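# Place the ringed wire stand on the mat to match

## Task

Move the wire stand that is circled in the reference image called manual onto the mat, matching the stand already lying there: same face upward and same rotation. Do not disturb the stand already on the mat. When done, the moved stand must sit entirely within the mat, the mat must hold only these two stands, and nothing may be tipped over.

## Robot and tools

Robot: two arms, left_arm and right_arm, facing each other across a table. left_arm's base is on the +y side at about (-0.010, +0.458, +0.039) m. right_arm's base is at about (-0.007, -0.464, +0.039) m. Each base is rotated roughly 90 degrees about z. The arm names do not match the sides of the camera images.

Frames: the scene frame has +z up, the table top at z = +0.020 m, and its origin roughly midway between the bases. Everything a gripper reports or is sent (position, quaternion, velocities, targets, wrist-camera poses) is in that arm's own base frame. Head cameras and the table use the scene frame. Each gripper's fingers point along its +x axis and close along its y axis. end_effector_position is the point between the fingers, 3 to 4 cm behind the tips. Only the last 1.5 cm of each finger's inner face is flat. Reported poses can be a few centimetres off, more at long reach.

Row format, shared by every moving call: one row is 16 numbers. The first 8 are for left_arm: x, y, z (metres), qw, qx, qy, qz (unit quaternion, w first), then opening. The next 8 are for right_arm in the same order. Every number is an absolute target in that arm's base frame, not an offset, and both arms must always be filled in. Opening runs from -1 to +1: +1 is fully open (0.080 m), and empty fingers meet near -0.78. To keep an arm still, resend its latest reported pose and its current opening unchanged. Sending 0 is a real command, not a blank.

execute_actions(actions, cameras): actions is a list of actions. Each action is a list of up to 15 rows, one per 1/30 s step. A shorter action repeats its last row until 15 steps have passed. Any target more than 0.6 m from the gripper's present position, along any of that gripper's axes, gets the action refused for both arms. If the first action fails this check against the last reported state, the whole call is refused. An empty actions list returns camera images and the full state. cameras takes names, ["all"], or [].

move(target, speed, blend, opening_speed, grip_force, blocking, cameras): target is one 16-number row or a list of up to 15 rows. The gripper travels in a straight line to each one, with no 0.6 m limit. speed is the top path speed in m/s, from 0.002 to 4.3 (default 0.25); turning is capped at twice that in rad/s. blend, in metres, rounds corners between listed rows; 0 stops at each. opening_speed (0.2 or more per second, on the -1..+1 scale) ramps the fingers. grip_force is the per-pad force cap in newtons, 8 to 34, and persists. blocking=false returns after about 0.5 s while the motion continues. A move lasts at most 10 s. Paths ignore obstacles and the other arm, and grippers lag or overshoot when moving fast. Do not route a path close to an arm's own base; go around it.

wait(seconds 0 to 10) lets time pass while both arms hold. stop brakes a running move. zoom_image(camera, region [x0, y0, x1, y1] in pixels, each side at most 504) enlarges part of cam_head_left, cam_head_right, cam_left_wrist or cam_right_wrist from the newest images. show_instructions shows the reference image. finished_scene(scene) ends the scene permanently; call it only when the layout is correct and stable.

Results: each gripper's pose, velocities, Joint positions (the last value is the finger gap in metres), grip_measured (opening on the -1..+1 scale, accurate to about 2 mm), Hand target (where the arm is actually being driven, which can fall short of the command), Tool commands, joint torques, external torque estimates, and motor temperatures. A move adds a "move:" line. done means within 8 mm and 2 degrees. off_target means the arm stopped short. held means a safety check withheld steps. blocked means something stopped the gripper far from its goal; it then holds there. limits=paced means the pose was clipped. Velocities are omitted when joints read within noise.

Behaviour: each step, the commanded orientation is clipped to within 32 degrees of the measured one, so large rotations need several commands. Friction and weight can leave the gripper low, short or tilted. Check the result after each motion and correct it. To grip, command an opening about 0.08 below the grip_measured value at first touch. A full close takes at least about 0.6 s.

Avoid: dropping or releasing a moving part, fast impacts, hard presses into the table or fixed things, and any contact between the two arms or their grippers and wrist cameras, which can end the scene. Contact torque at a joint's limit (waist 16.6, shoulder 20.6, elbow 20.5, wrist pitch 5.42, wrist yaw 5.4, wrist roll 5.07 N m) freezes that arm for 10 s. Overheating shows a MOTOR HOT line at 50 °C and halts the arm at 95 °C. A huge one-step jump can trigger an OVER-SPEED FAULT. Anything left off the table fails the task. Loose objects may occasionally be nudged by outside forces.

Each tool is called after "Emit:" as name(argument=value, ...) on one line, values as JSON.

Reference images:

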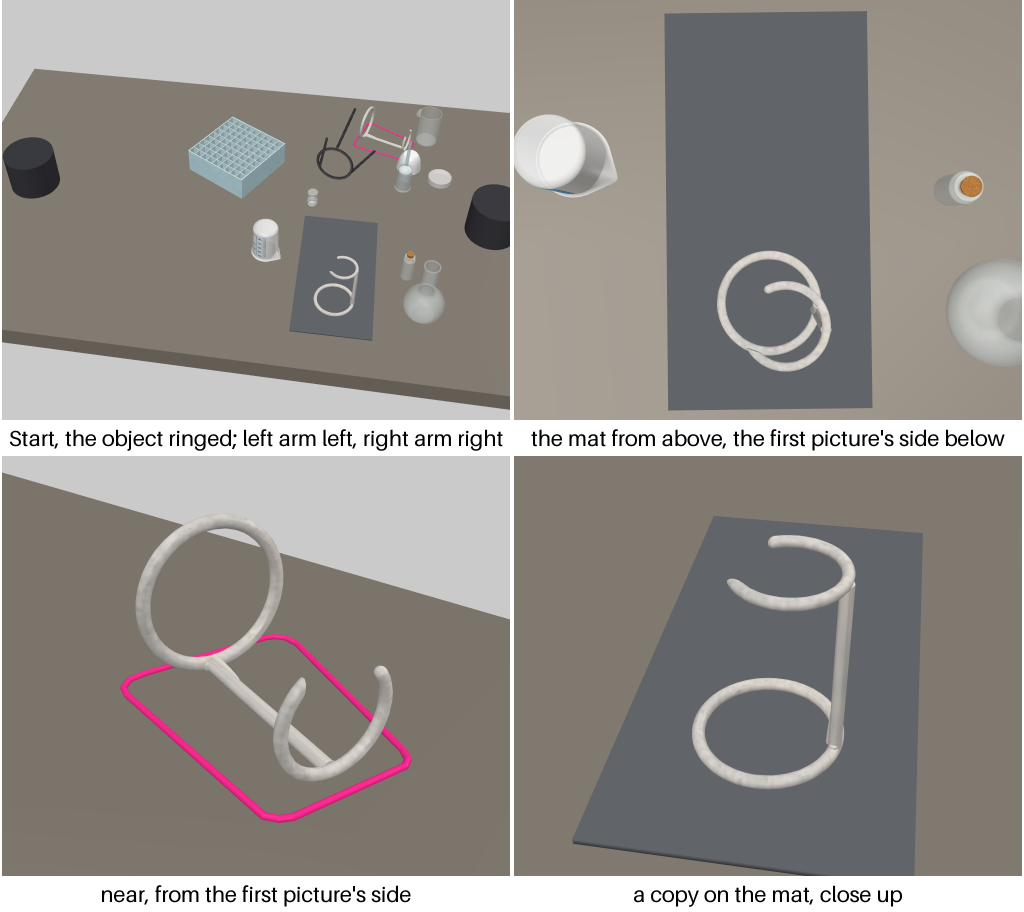

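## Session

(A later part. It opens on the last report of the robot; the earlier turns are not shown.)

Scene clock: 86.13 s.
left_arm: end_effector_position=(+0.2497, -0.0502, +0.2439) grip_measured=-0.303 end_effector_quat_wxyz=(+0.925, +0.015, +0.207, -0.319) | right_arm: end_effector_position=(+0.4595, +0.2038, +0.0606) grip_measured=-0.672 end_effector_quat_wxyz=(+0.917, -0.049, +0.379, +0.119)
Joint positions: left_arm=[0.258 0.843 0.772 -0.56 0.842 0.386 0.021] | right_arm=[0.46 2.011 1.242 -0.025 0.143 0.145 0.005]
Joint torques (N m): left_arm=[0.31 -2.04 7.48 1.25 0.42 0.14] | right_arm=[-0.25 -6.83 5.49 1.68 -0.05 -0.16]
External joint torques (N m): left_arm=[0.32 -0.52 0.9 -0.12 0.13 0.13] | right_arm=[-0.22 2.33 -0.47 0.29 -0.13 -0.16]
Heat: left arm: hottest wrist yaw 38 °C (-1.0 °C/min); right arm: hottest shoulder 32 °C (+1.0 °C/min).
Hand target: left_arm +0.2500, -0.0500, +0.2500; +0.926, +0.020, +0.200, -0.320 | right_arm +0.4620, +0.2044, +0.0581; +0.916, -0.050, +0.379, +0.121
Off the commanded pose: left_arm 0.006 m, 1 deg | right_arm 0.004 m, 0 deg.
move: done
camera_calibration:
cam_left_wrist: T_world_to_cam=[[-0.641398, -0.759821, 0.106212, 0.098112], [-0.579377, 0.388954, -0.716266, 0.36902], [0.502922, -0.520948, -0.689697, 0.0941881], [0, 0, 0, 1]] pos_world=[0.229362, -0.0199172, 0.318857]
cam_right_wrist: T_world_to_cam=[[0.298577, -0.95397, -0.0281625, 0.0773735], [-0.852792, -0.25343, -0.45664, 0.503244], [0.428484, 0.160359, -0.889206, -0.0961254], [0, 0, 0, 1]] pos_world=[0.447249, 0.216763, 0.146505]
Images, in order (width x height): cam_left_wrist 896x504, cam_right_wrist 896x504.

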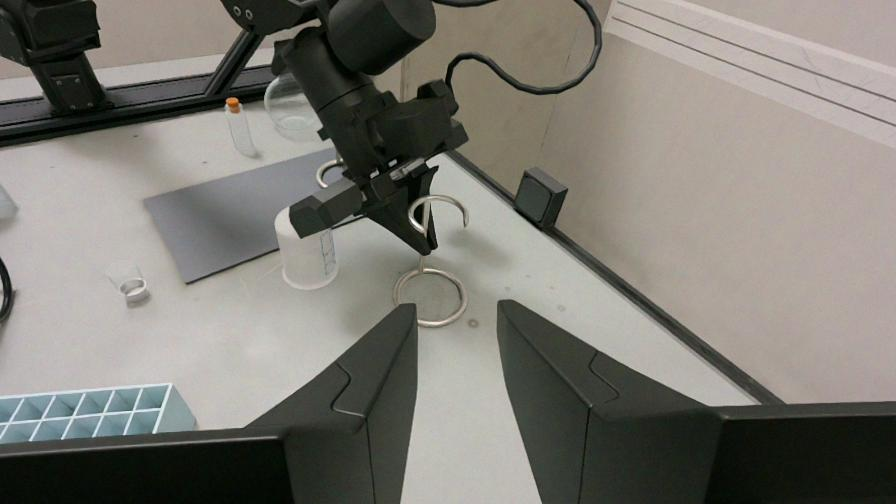

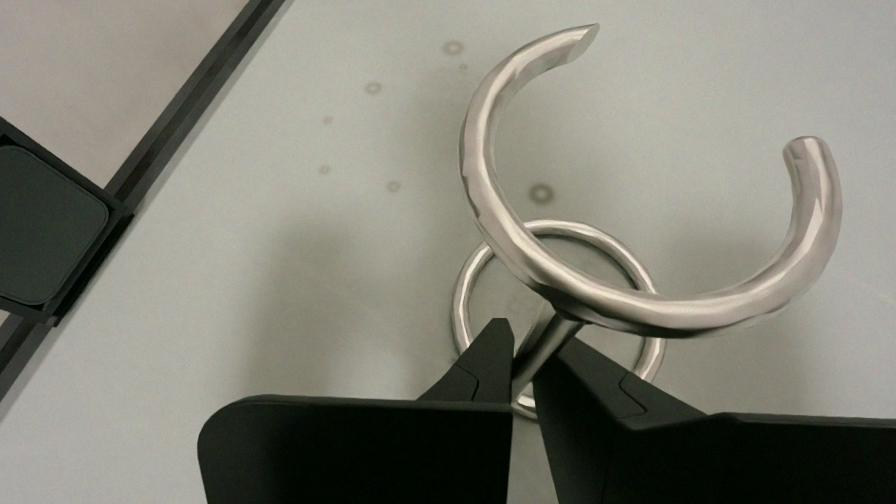

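Emit:
move(target=[[0.25, -0.05, 0.25, 0.926, 0.02, 0.20, -0.32, -0.3, 0.450, 0.2000, 0.17, 0.916, -0.05, 0.3794, 0.1206, -0.95],[0.25, -0.05, 0.25, 0.926, 0.02, 0.20, -0.32, -0.3, 0.27, 0.10, 0.19, 0.9028, -0.0812, 0.374, 0.1961, -0.95],[0.25, -0.05, 0.25, 0.926, 0.02, 0.20, -0.32, -0.3, 0.247, 0.088, 0.11, 0.9028, -0.0812, 0.374, 0.1961, -0.95]], speed=[0.12,0.2,0.15], blend=[0.04,0.03,0], cameras=["all"])

Scene clock: 89.77 s.
left_arm: end_effector_position=(+0.2497, -0.0502, +0.2439) grip_measured=-0.303 end_effector_quat_wxyz=(+0.925, +0.015, +0.207, -0.319) | right_arm: end_effector_position=(+0.2469, +0.0880, +0.1076) grip_measured=-0.672 end_effector_quat_wxyz=(+0.900, -0.081, +0.381, +0.194)
Joint positions: left_arm=[0.258 0.843 0.772 -0.56 0.842 0.386 0.021] | right_arm=[0.288 0.939 0.49 -0.356 -0.096 -0.096 0.005]
Joint torques (N m): left_arm=[0.25 -1.99 7.47 1.26 0.43 0.12] | right_arm=[-0.43 -2.9 4.81 1.88 -0.24 -0.14]
External joint torques (N m): left_arm=[0.24 -0.49 0.89 -0.1 0.15 0.12] | right_arm=[-0.43 -0.78 -1.76 0.49 -0.19 -0.15]
Heat: left arm: hottest wrist yaw 38 °C (-1.0 °C/min); right arm: hottest shoulder 33 °C (+1.0 °C/min).
Hand target: left_arm +0.2500, -0.0500, +0.2500; +0.926, +0.020, +0.200, -0.320 | right_arm +0.2470, +0.0881, +0.1100; +0.903, -0.081, +0.374, +0.196
Off the commanded pose: left_arm 0.006 m, 1 deg | right_arm 0.002 m, 1 deg.
move: done
camera_calibration:
cam_left_wrist: T_world_to_cam=[[-0.641398, -0.759821, 0.106212, 0.098112], [-0.579377, 0.388954, -0.716266, 0.36902], [0.502922, -0.520948, -0.689697, 0.0941881], [0, 0, 0, 1]] pos_world=[0.229362, -0.0199172, 0.318857]
cam_right_wrist: T_world_to_cam=[[0.451391, -0.891806, -0.0304706, -0.0111692], [-0.806269, -0.39299, -0.442143, 0.313315], [0.382331, 0.224147, -0.896427, 0.0619309], [0, 0, 0, 1]] pos_world=[0.23398, 0.0992872, 0.193706]

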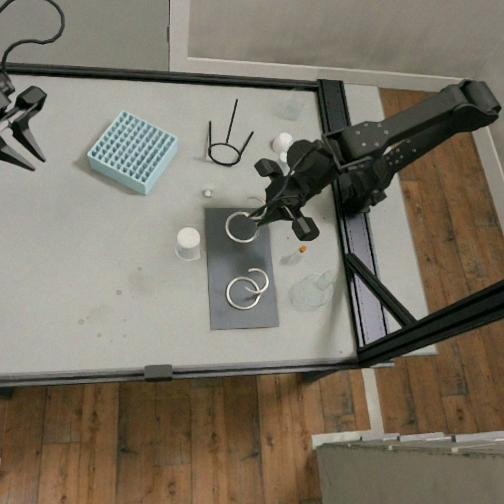

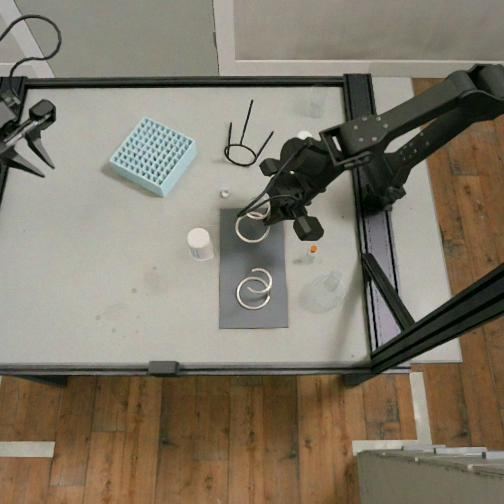

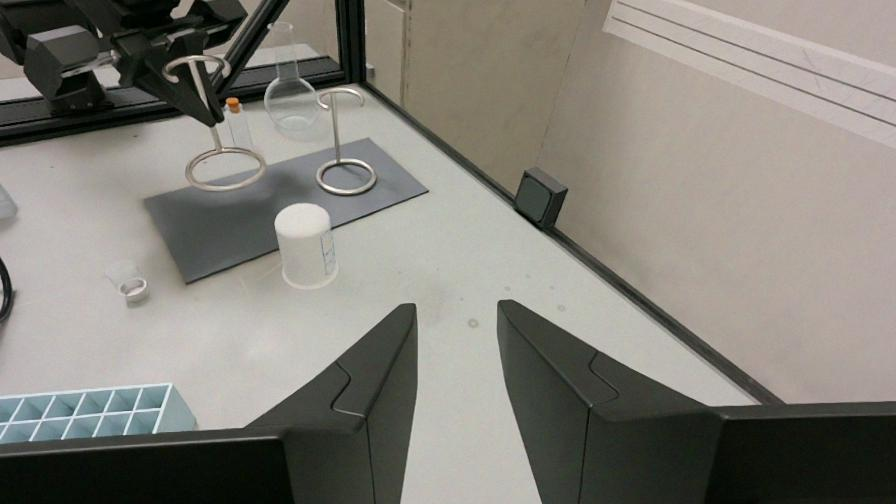

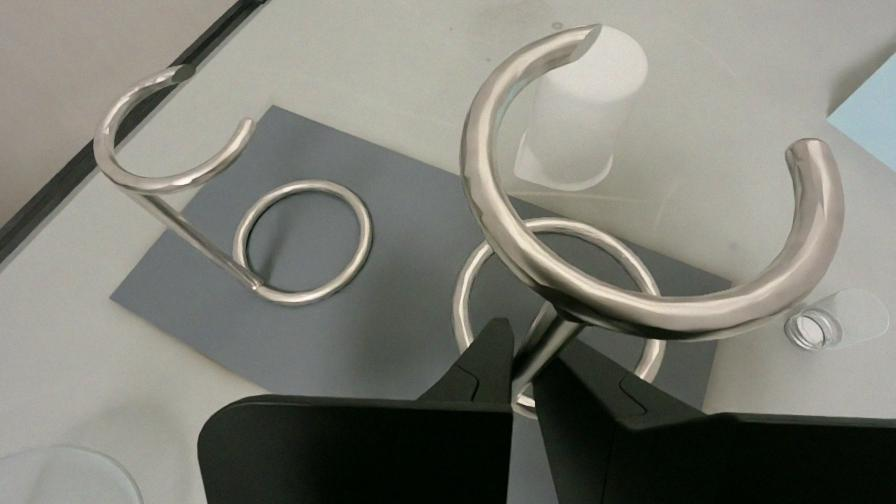

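Emit:
move(target=[[0.25, -0.05, 0.25, 0.926, 0.02, 0.20, -0.32, -0.3, 0.247, 0.088, 0.073, 0.9028, -0.0812, 0.374, 0.1961, -0.95],[0.25, -0.05, 0.25, 0.926, 0.02, 0.20, -0.32, -0.3, 0.247, 0.088, 0.062, 0.9028, -0.0812, 0.374, 0.1961, -0.95]], speed=[0.1,0.04], cameras=["cam_left_wrist","cam_right_wrist"])

Emit:
zoom_image(camera="cam_left_wrist", region=[100, 20, 420, 260])

Scene clock: 91.83 s.
left_arm: end_effector_position=(+0.2497, -0.0502, +0.2439) grip_measured=-0.303 end_effector_quat_wxyz=(+0.925, +0.015, +0.207, -0.319) | right_arm: end_effector_position=(+0.2471, +0.0880, +0.0630) grip_measured=-0.672 end_effector_quat_wxyz=(+0.903, -0.080, +0.374, +0.194)
Joint positions: left_arm=[0.258 0.843 0.772 -0.56 0.842 0.386 0.021] | right_arm=[0.287 1.022 0.326 -0.093 -0.096 -0.096 0.005]
Joint torques (N m): left_arm=[0.27 -1.95 7.47 1.25 0.43 0.13] | right_arm=[-0.32 -1.37 4.36 1.95 -0.23 -0.15]
External joint torques (N m): left_arm=[0.25 -0.39 0.83 -0.14 0.15 0.12] | right_arm=[-0.33 0.9 -1.87 0.52 -0.17 -0.16]
Heat: left arm: hottest wrist yaw 38 °C (-1.0 °C/min); right arm: hottest shoulder 33 °C (+1.0 °C/min).
Hand target: left_arm +0.2500, -0.0500, +0.2500; +0.926, +0.020, +0.200, -0.320 | right_arm +0.2470, +0.0880, +0.0620; +0.903, -0.081, +0.374, +0.196
Off the commanded pose: left_arm 0.006 m, 1 deg | right_arm 0.001 m, 0 deg.
move: done
camera_calibration:
cam_left_wrist: T_world_to_cam=[[-0.641398, -0.759821, 0.106212, 0.098112], [-0.579377, 0.388954, -0.716266, 0.36902], [0.502922, -0.520948, -0.689697, 0.0941881], [0, 0, 0, 1]] pos_world=[0.229362, -0.0199172, 0.318857]
cam_right_wrist: T_world_to_cam=[[0.451655, -0.891765, -0.0276204, -0.0129263], [-0.800055, -0.391116, -0.454907, 0.292796], [0.394868, 0.227559, -0.89011, 0.018049], [0, 0, 0, 1]] pos_world=[0.232964, 0.098883, 0.148904]
Images, in order (width x height): cam_left_wrist 896x504, cam_right_wrist 896x504.

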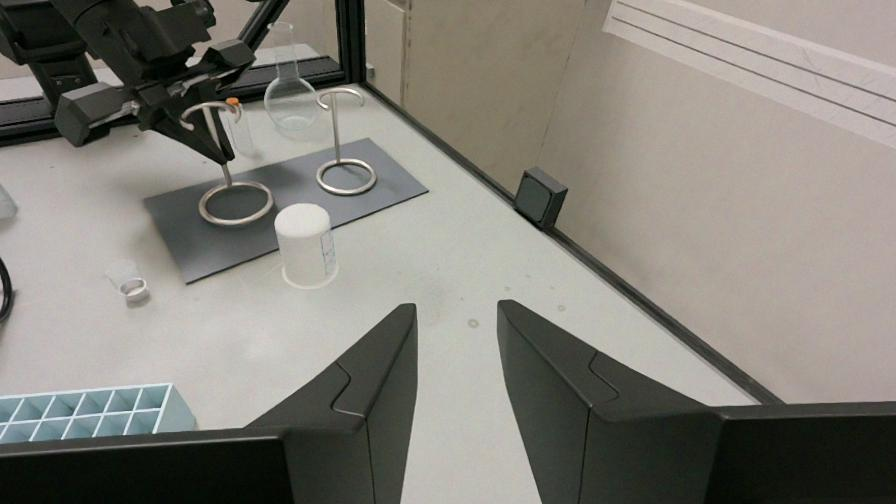

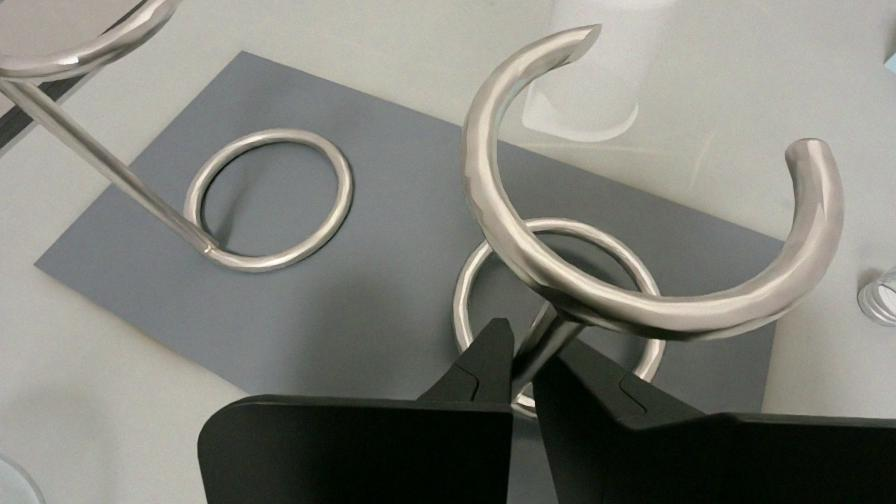

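Scaled by 1.575.

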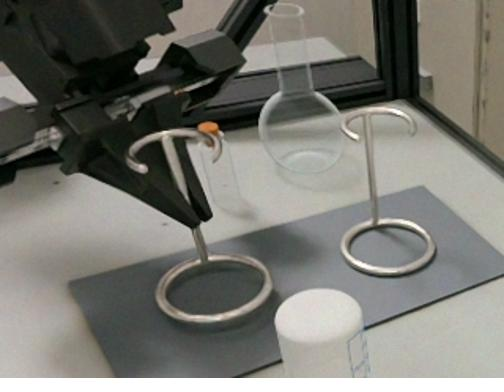

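Emit:
move(target=[0.25, -0.05, 0.25, 0.926, 0.02, 0.20, -0.32, -0.3, 0.247, 0.088, 0.053, 0.9028, -0.0812, 0.374, 0.1961, -0.95], speed=[0.03], cameras=["cam_left_wrist","cam_head_right"])

Emit:
zoom_image(camera="cam_left_wrist", region=[140, 120, 340, 270])

Scene clock: 93.00 s.
left_arm: end_effector_position=(+0.2497, -0.0502, +0.2439) grip_measured=-0.303 end_effector_quat_wxyz=(+0.925, +0.015, +0.207, -0.319) | right_arm: end_effector_position=(+0.2471, +0.0880, +0.0541) grip_measured=-0.672 end_effector_quat_wxyz=(+0.903, -0.080, +0.374, +0.194)
Joint positions: left_arm=[0.258 0.843 0.772 -0.56 0.842 0.386 0.021] | right_arm=[0.287 1.053 0.297 -0.034 -0.096 -0.096 0.005]
Joint torques (N m): left_arm=[0.25 -2.01 7.48 1.26 0.41 0.14] | right_arm=[-0.31 -1.49 4.12 1.91 -0.24 -0.14]
External joint torques (N m): left_arm=[0.26 -0.47 0.87 -0.11 0.12 0.14] | right_arm=[-0.32 0.82 -1.89 0.51 -0.18 -0.14]
Heat: left arm: hottest wrist yaw 38 °C (-1.0 °C/min); right arm: hottest shoulder 32 °C (+0.0 °C/min).
Hand target: left_arm +0.2500, -0.0500, +0.2500; +0.926, +0.020, +0.200, -0.320 | right_arm +0.2470, +0.0880, +0.0530; +0.903, -0.081, +0.374, +0.196
Off the commanded pose: left_arm 0.006 m, 1 deg | right_arm 0.001 m, 0 deg.
move: done
camera_calibration:
cam_left_wrist: T_world_to_cam=[[-0.641398, -0.759821, 0.106212, 0.098112], [-0.579377, 0.388954, -0.716266, 0.36902], [0.502922, -0.520948, -0.689697, 0.0941881], [0, 0, 0, 1]] pos_world=[0.229362, -0.0199172, 0.318857]
Images, in order (width x height): cam_head_right 504x504, cam_left_wrist 896x504.

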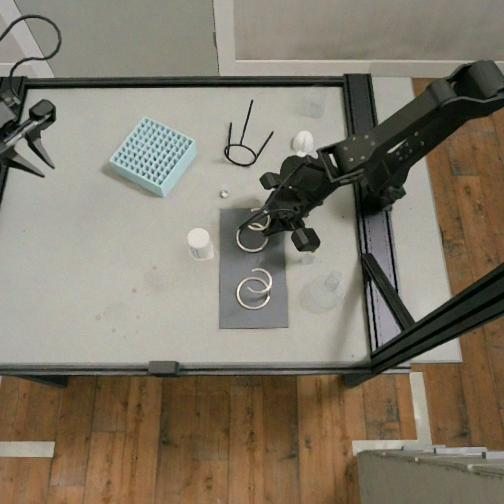

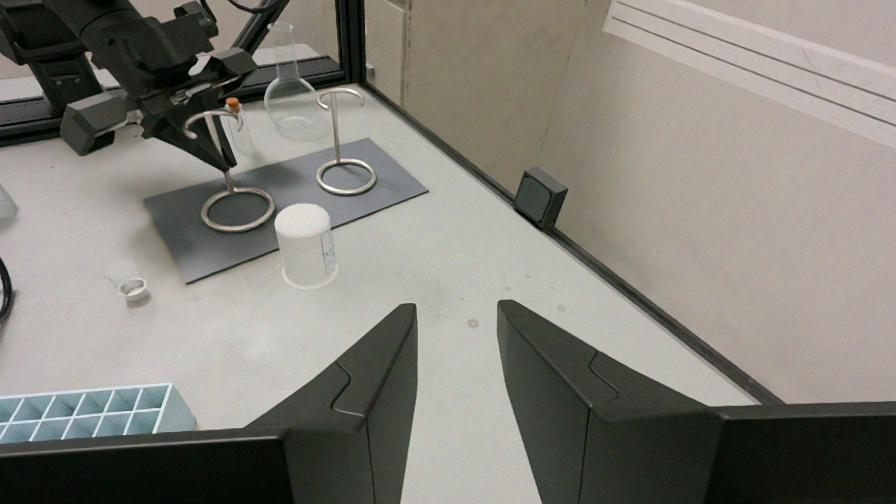

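Scaled by 2.520.

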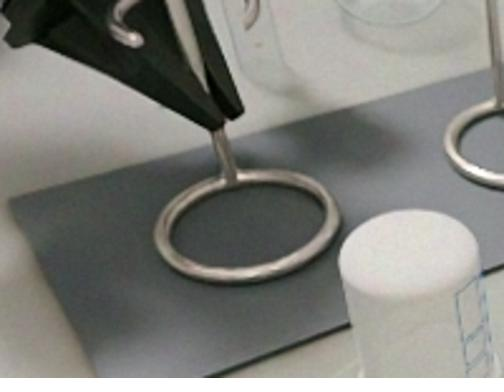

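Emit:
move(target=[0.25, -0.05, 0.25, 0.926, 0.02, 0.20, -0.32, -0.3, 0.247, 0.088, 0.044, 0.9028, -0.0812, 0.374, 0.1961, -0.95], speed=[0.03], cameras=["cam_left_wrist"])

Emit:
zoom_image(camera="cam_left_wrist", region=[140, 120, 340, 270])

Scene clock: 94.00 s.
left_arm: end_effector_position=(+0.2497, -0.0502, +0.2439) grip_measured=-0.303 end_effector_quat_wxyz=(+0.925, +0.015, +0.207, -0.319) | right_arm: end_effector_position=(+0.2505, +0.0890, +0.0505) grip_measured=-0.672 end_effector_quat_wxyz=(+0.907, -0.080, +0.365, +0.194)
Joint positions: left_arm=[0.258 0.843 0.772 -0.56 0.842 0.386 0.021] | right_arm=[0.287 1.082 0.278 0.034 -0.096 -0.097 0.005]
Joint torques (N m): left_arm=[0.28 -1.98 7.48 1.26 0.41 0.13] | right_arm=[-0.35 -0.85 3.27 1.49 -0.21 -0.15]
External joint torques (N m): left_arm=[0.29 -0.43 0.85 -0.12 0.13 0.12] | right_arm=[-0.36 1.57 -2.7 0.04 -0.16 -0.15]
Heat: left arm: hottest wrist yaw 38 °C (-1.0 °C/min); right arm: hottest shoulder 32 °C (-1.0 °C/min).
Hand target: left_arm +0.2500, -0.0500, +0.2500; +0.926, +0.020, +0.200, -0.320 | right_arm +0.2468, +0.0880, +0.0441; +0.903, -0.081, +0.374, +0.196
Off the commanded pose: left_arm 0.006 m, 1 deg | right_arm 0.007 m, 1 deg.
move: done
camera_calibration:
cam_left_wrist: T_world_to_cam=[[-0.641398, -0.759821, 0.106212, 0.098112], [-0.579377, 0.388954, -0.716266, 0.36902], [0.502922, -0.520948, -0.689697, 0.0941881], [0, 0, 0, 1]] pos_world=[0.229362, -0.0199172, 0.318857]
Images, in order (width x height): cam_left_wrist 896x504.

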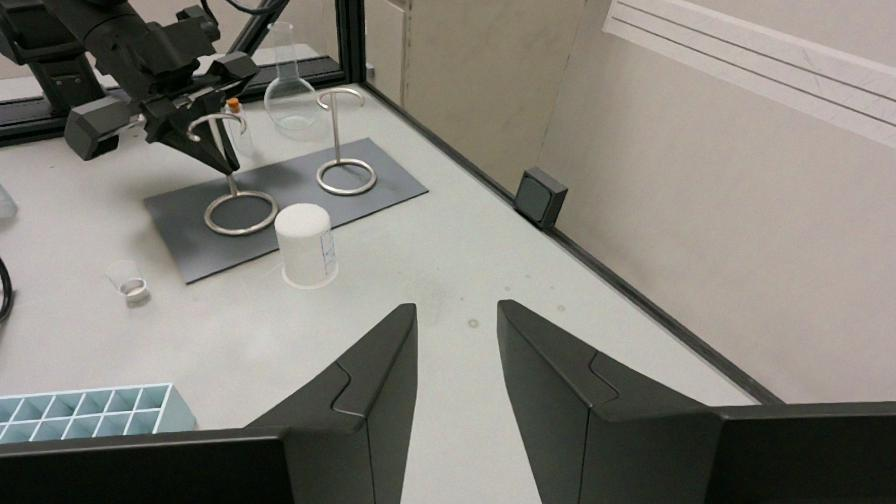

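Scaled by 2.520.

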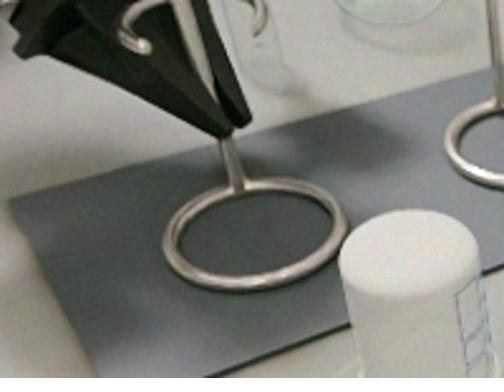

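Emit:
move(target=[[0.25, -0.05, 0.25, 0.926, 0.02, 0.20, -0.32, -0.3, 0.25, 0.0888, 0.049, 0.904, -0.0812, 0.372, 0.1961, -0.95],[0.25, -0.05, 0.25, 0.926, 0.02, 0.20, -0.32, -0.3, 0.25, 0.0888, 0.049, 0.904, -0.0812, 0.372, 0.1961, -0.25],[0.25, -0.05, 0.25, 0.926, 0.02, 0.20, -0.32, -0.3, 0.193, 0.063, 0.112, 0.904, -0.0812, 0.372, 0.1961, -0.25]], speed=[0.04,0.04,0.1], opening_speed=0.4, cameras=["all"])

Emit:
zoom_image(camera="cam_left_wrist", region=[100, 40, 440, 290])

Emit:
zoom_image(camera="cam_head_right", region=[200, 190, 310, 340])

Scene clock: 98.77 s.
left_arm: end_effector_position=(+0.2497, -0.0502, +0.2439) grip_measured=-0.303 end_effector_quat_wxyz=(+0.925, +0.015, +0.207, -0.319) | right_arm: end_effector_position=(+0.1917, +0.0625, +0.1064) grip_measured=-0.253 end_effector_quat_wxyz=(+0.901, -0.080, +0.380, +0.194)
Joint positions: left_arm=[0.258 0.843 0.772 -0.56 0.842 0.386 0.021] | right_arm=[0.197 0.582 0.4 -0.629 -0.159 -0.161 0.024]
Joint torques (N m): left_arm=[0.29 -2.02 7.51 1.27 0.42 0.14] | right_arm=[-0.45 -0.92 6.29 1.41 -0.25 -0.17]
External joint torques (N m): left_arm=[0.31 -0.51 0.93 -0.1 0.13 0.13] | right_arm=[-0.46 -0.56 -0.34 0.03 -0.16 -0.17]
Heat: left arm: hottest wrist yaw 38 °C (-1.0 °C/min); right arm: hottest shoulder 32 °C (-2.0 °C/min).
Hand target: left_arm +0.2500, -0.0500, +0.2500; +0.926, +0.020, +0.200, -0.320 | right_arm +0.1930, +0.0630, +0.1120; +0.904, -0.081, +0.372, +0.196
Off the commanded pose: left_arm 0.006 m, 1 deg | right_arm 0.006 m, 1 deg.
move: done
camera_calibration:
cam_left_wrist: T_world_to_cam=[[-0.641398, -0.759821, 0.106212, 0.098112], [-0.579377, 0.388954, -0.716266, 0.36902], [0.502922, -0.520948, -0.689697, 0.0941881], [0, 0, 0, 1]] pos_world=[0.229362, -0.0199172, 0.318857]
cam_right_wrist: T_world_to_cam=[[0.451268, -0.891853, -0.030903, -0.00901388], [-0.805815, -0.392365, -0.443523, 0.258311], [0.383432, 0.22505, -0.89573, 0.0872125], [0, 0, 0, 1]] pos_world=[0.178779, 0.0736861, 0.192407]

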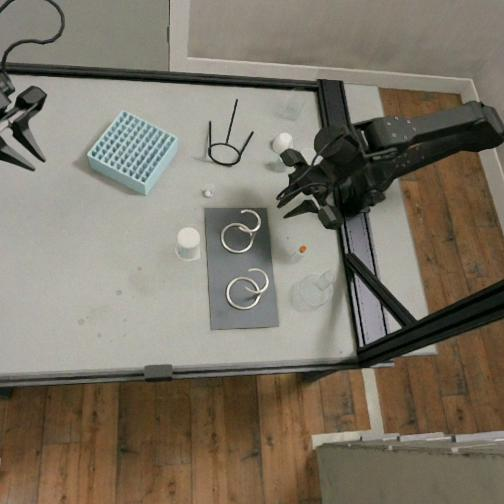

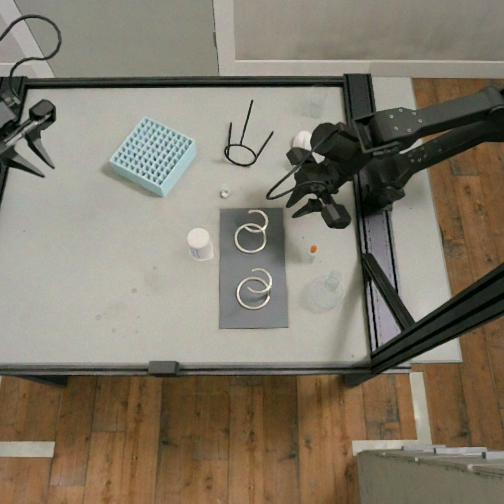

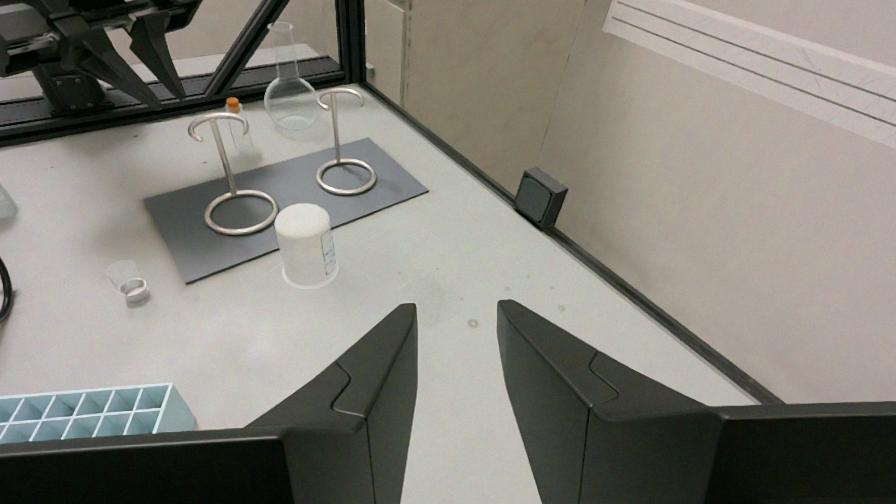

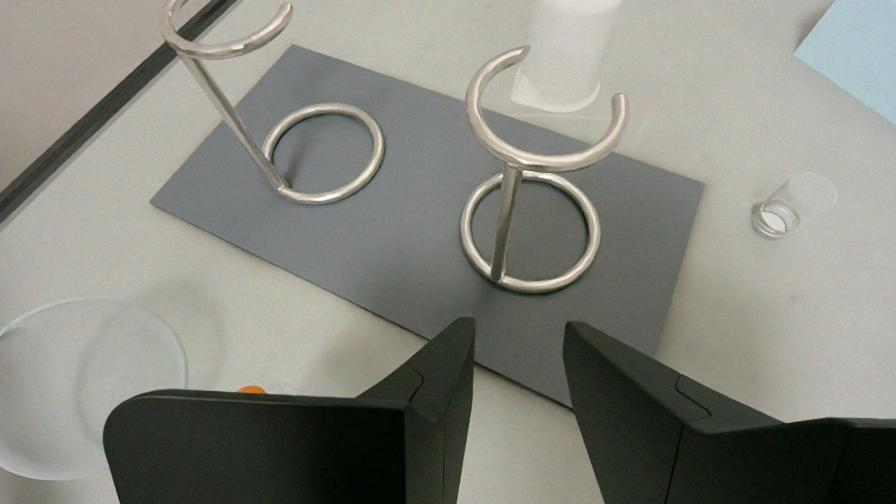

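Scaled by 1.482.

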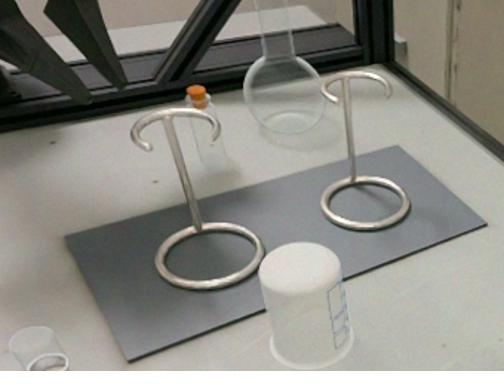

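Scaled by 3.360.

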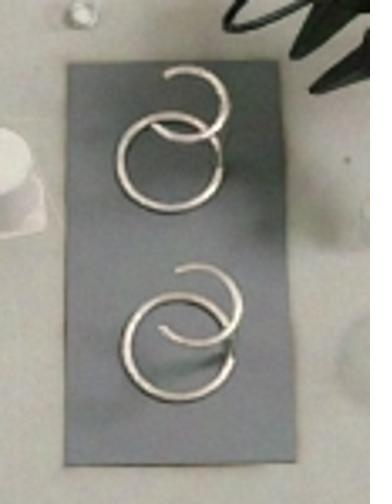

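Emit:
finished_scene(scene=1)

The scene is finished: the task was done.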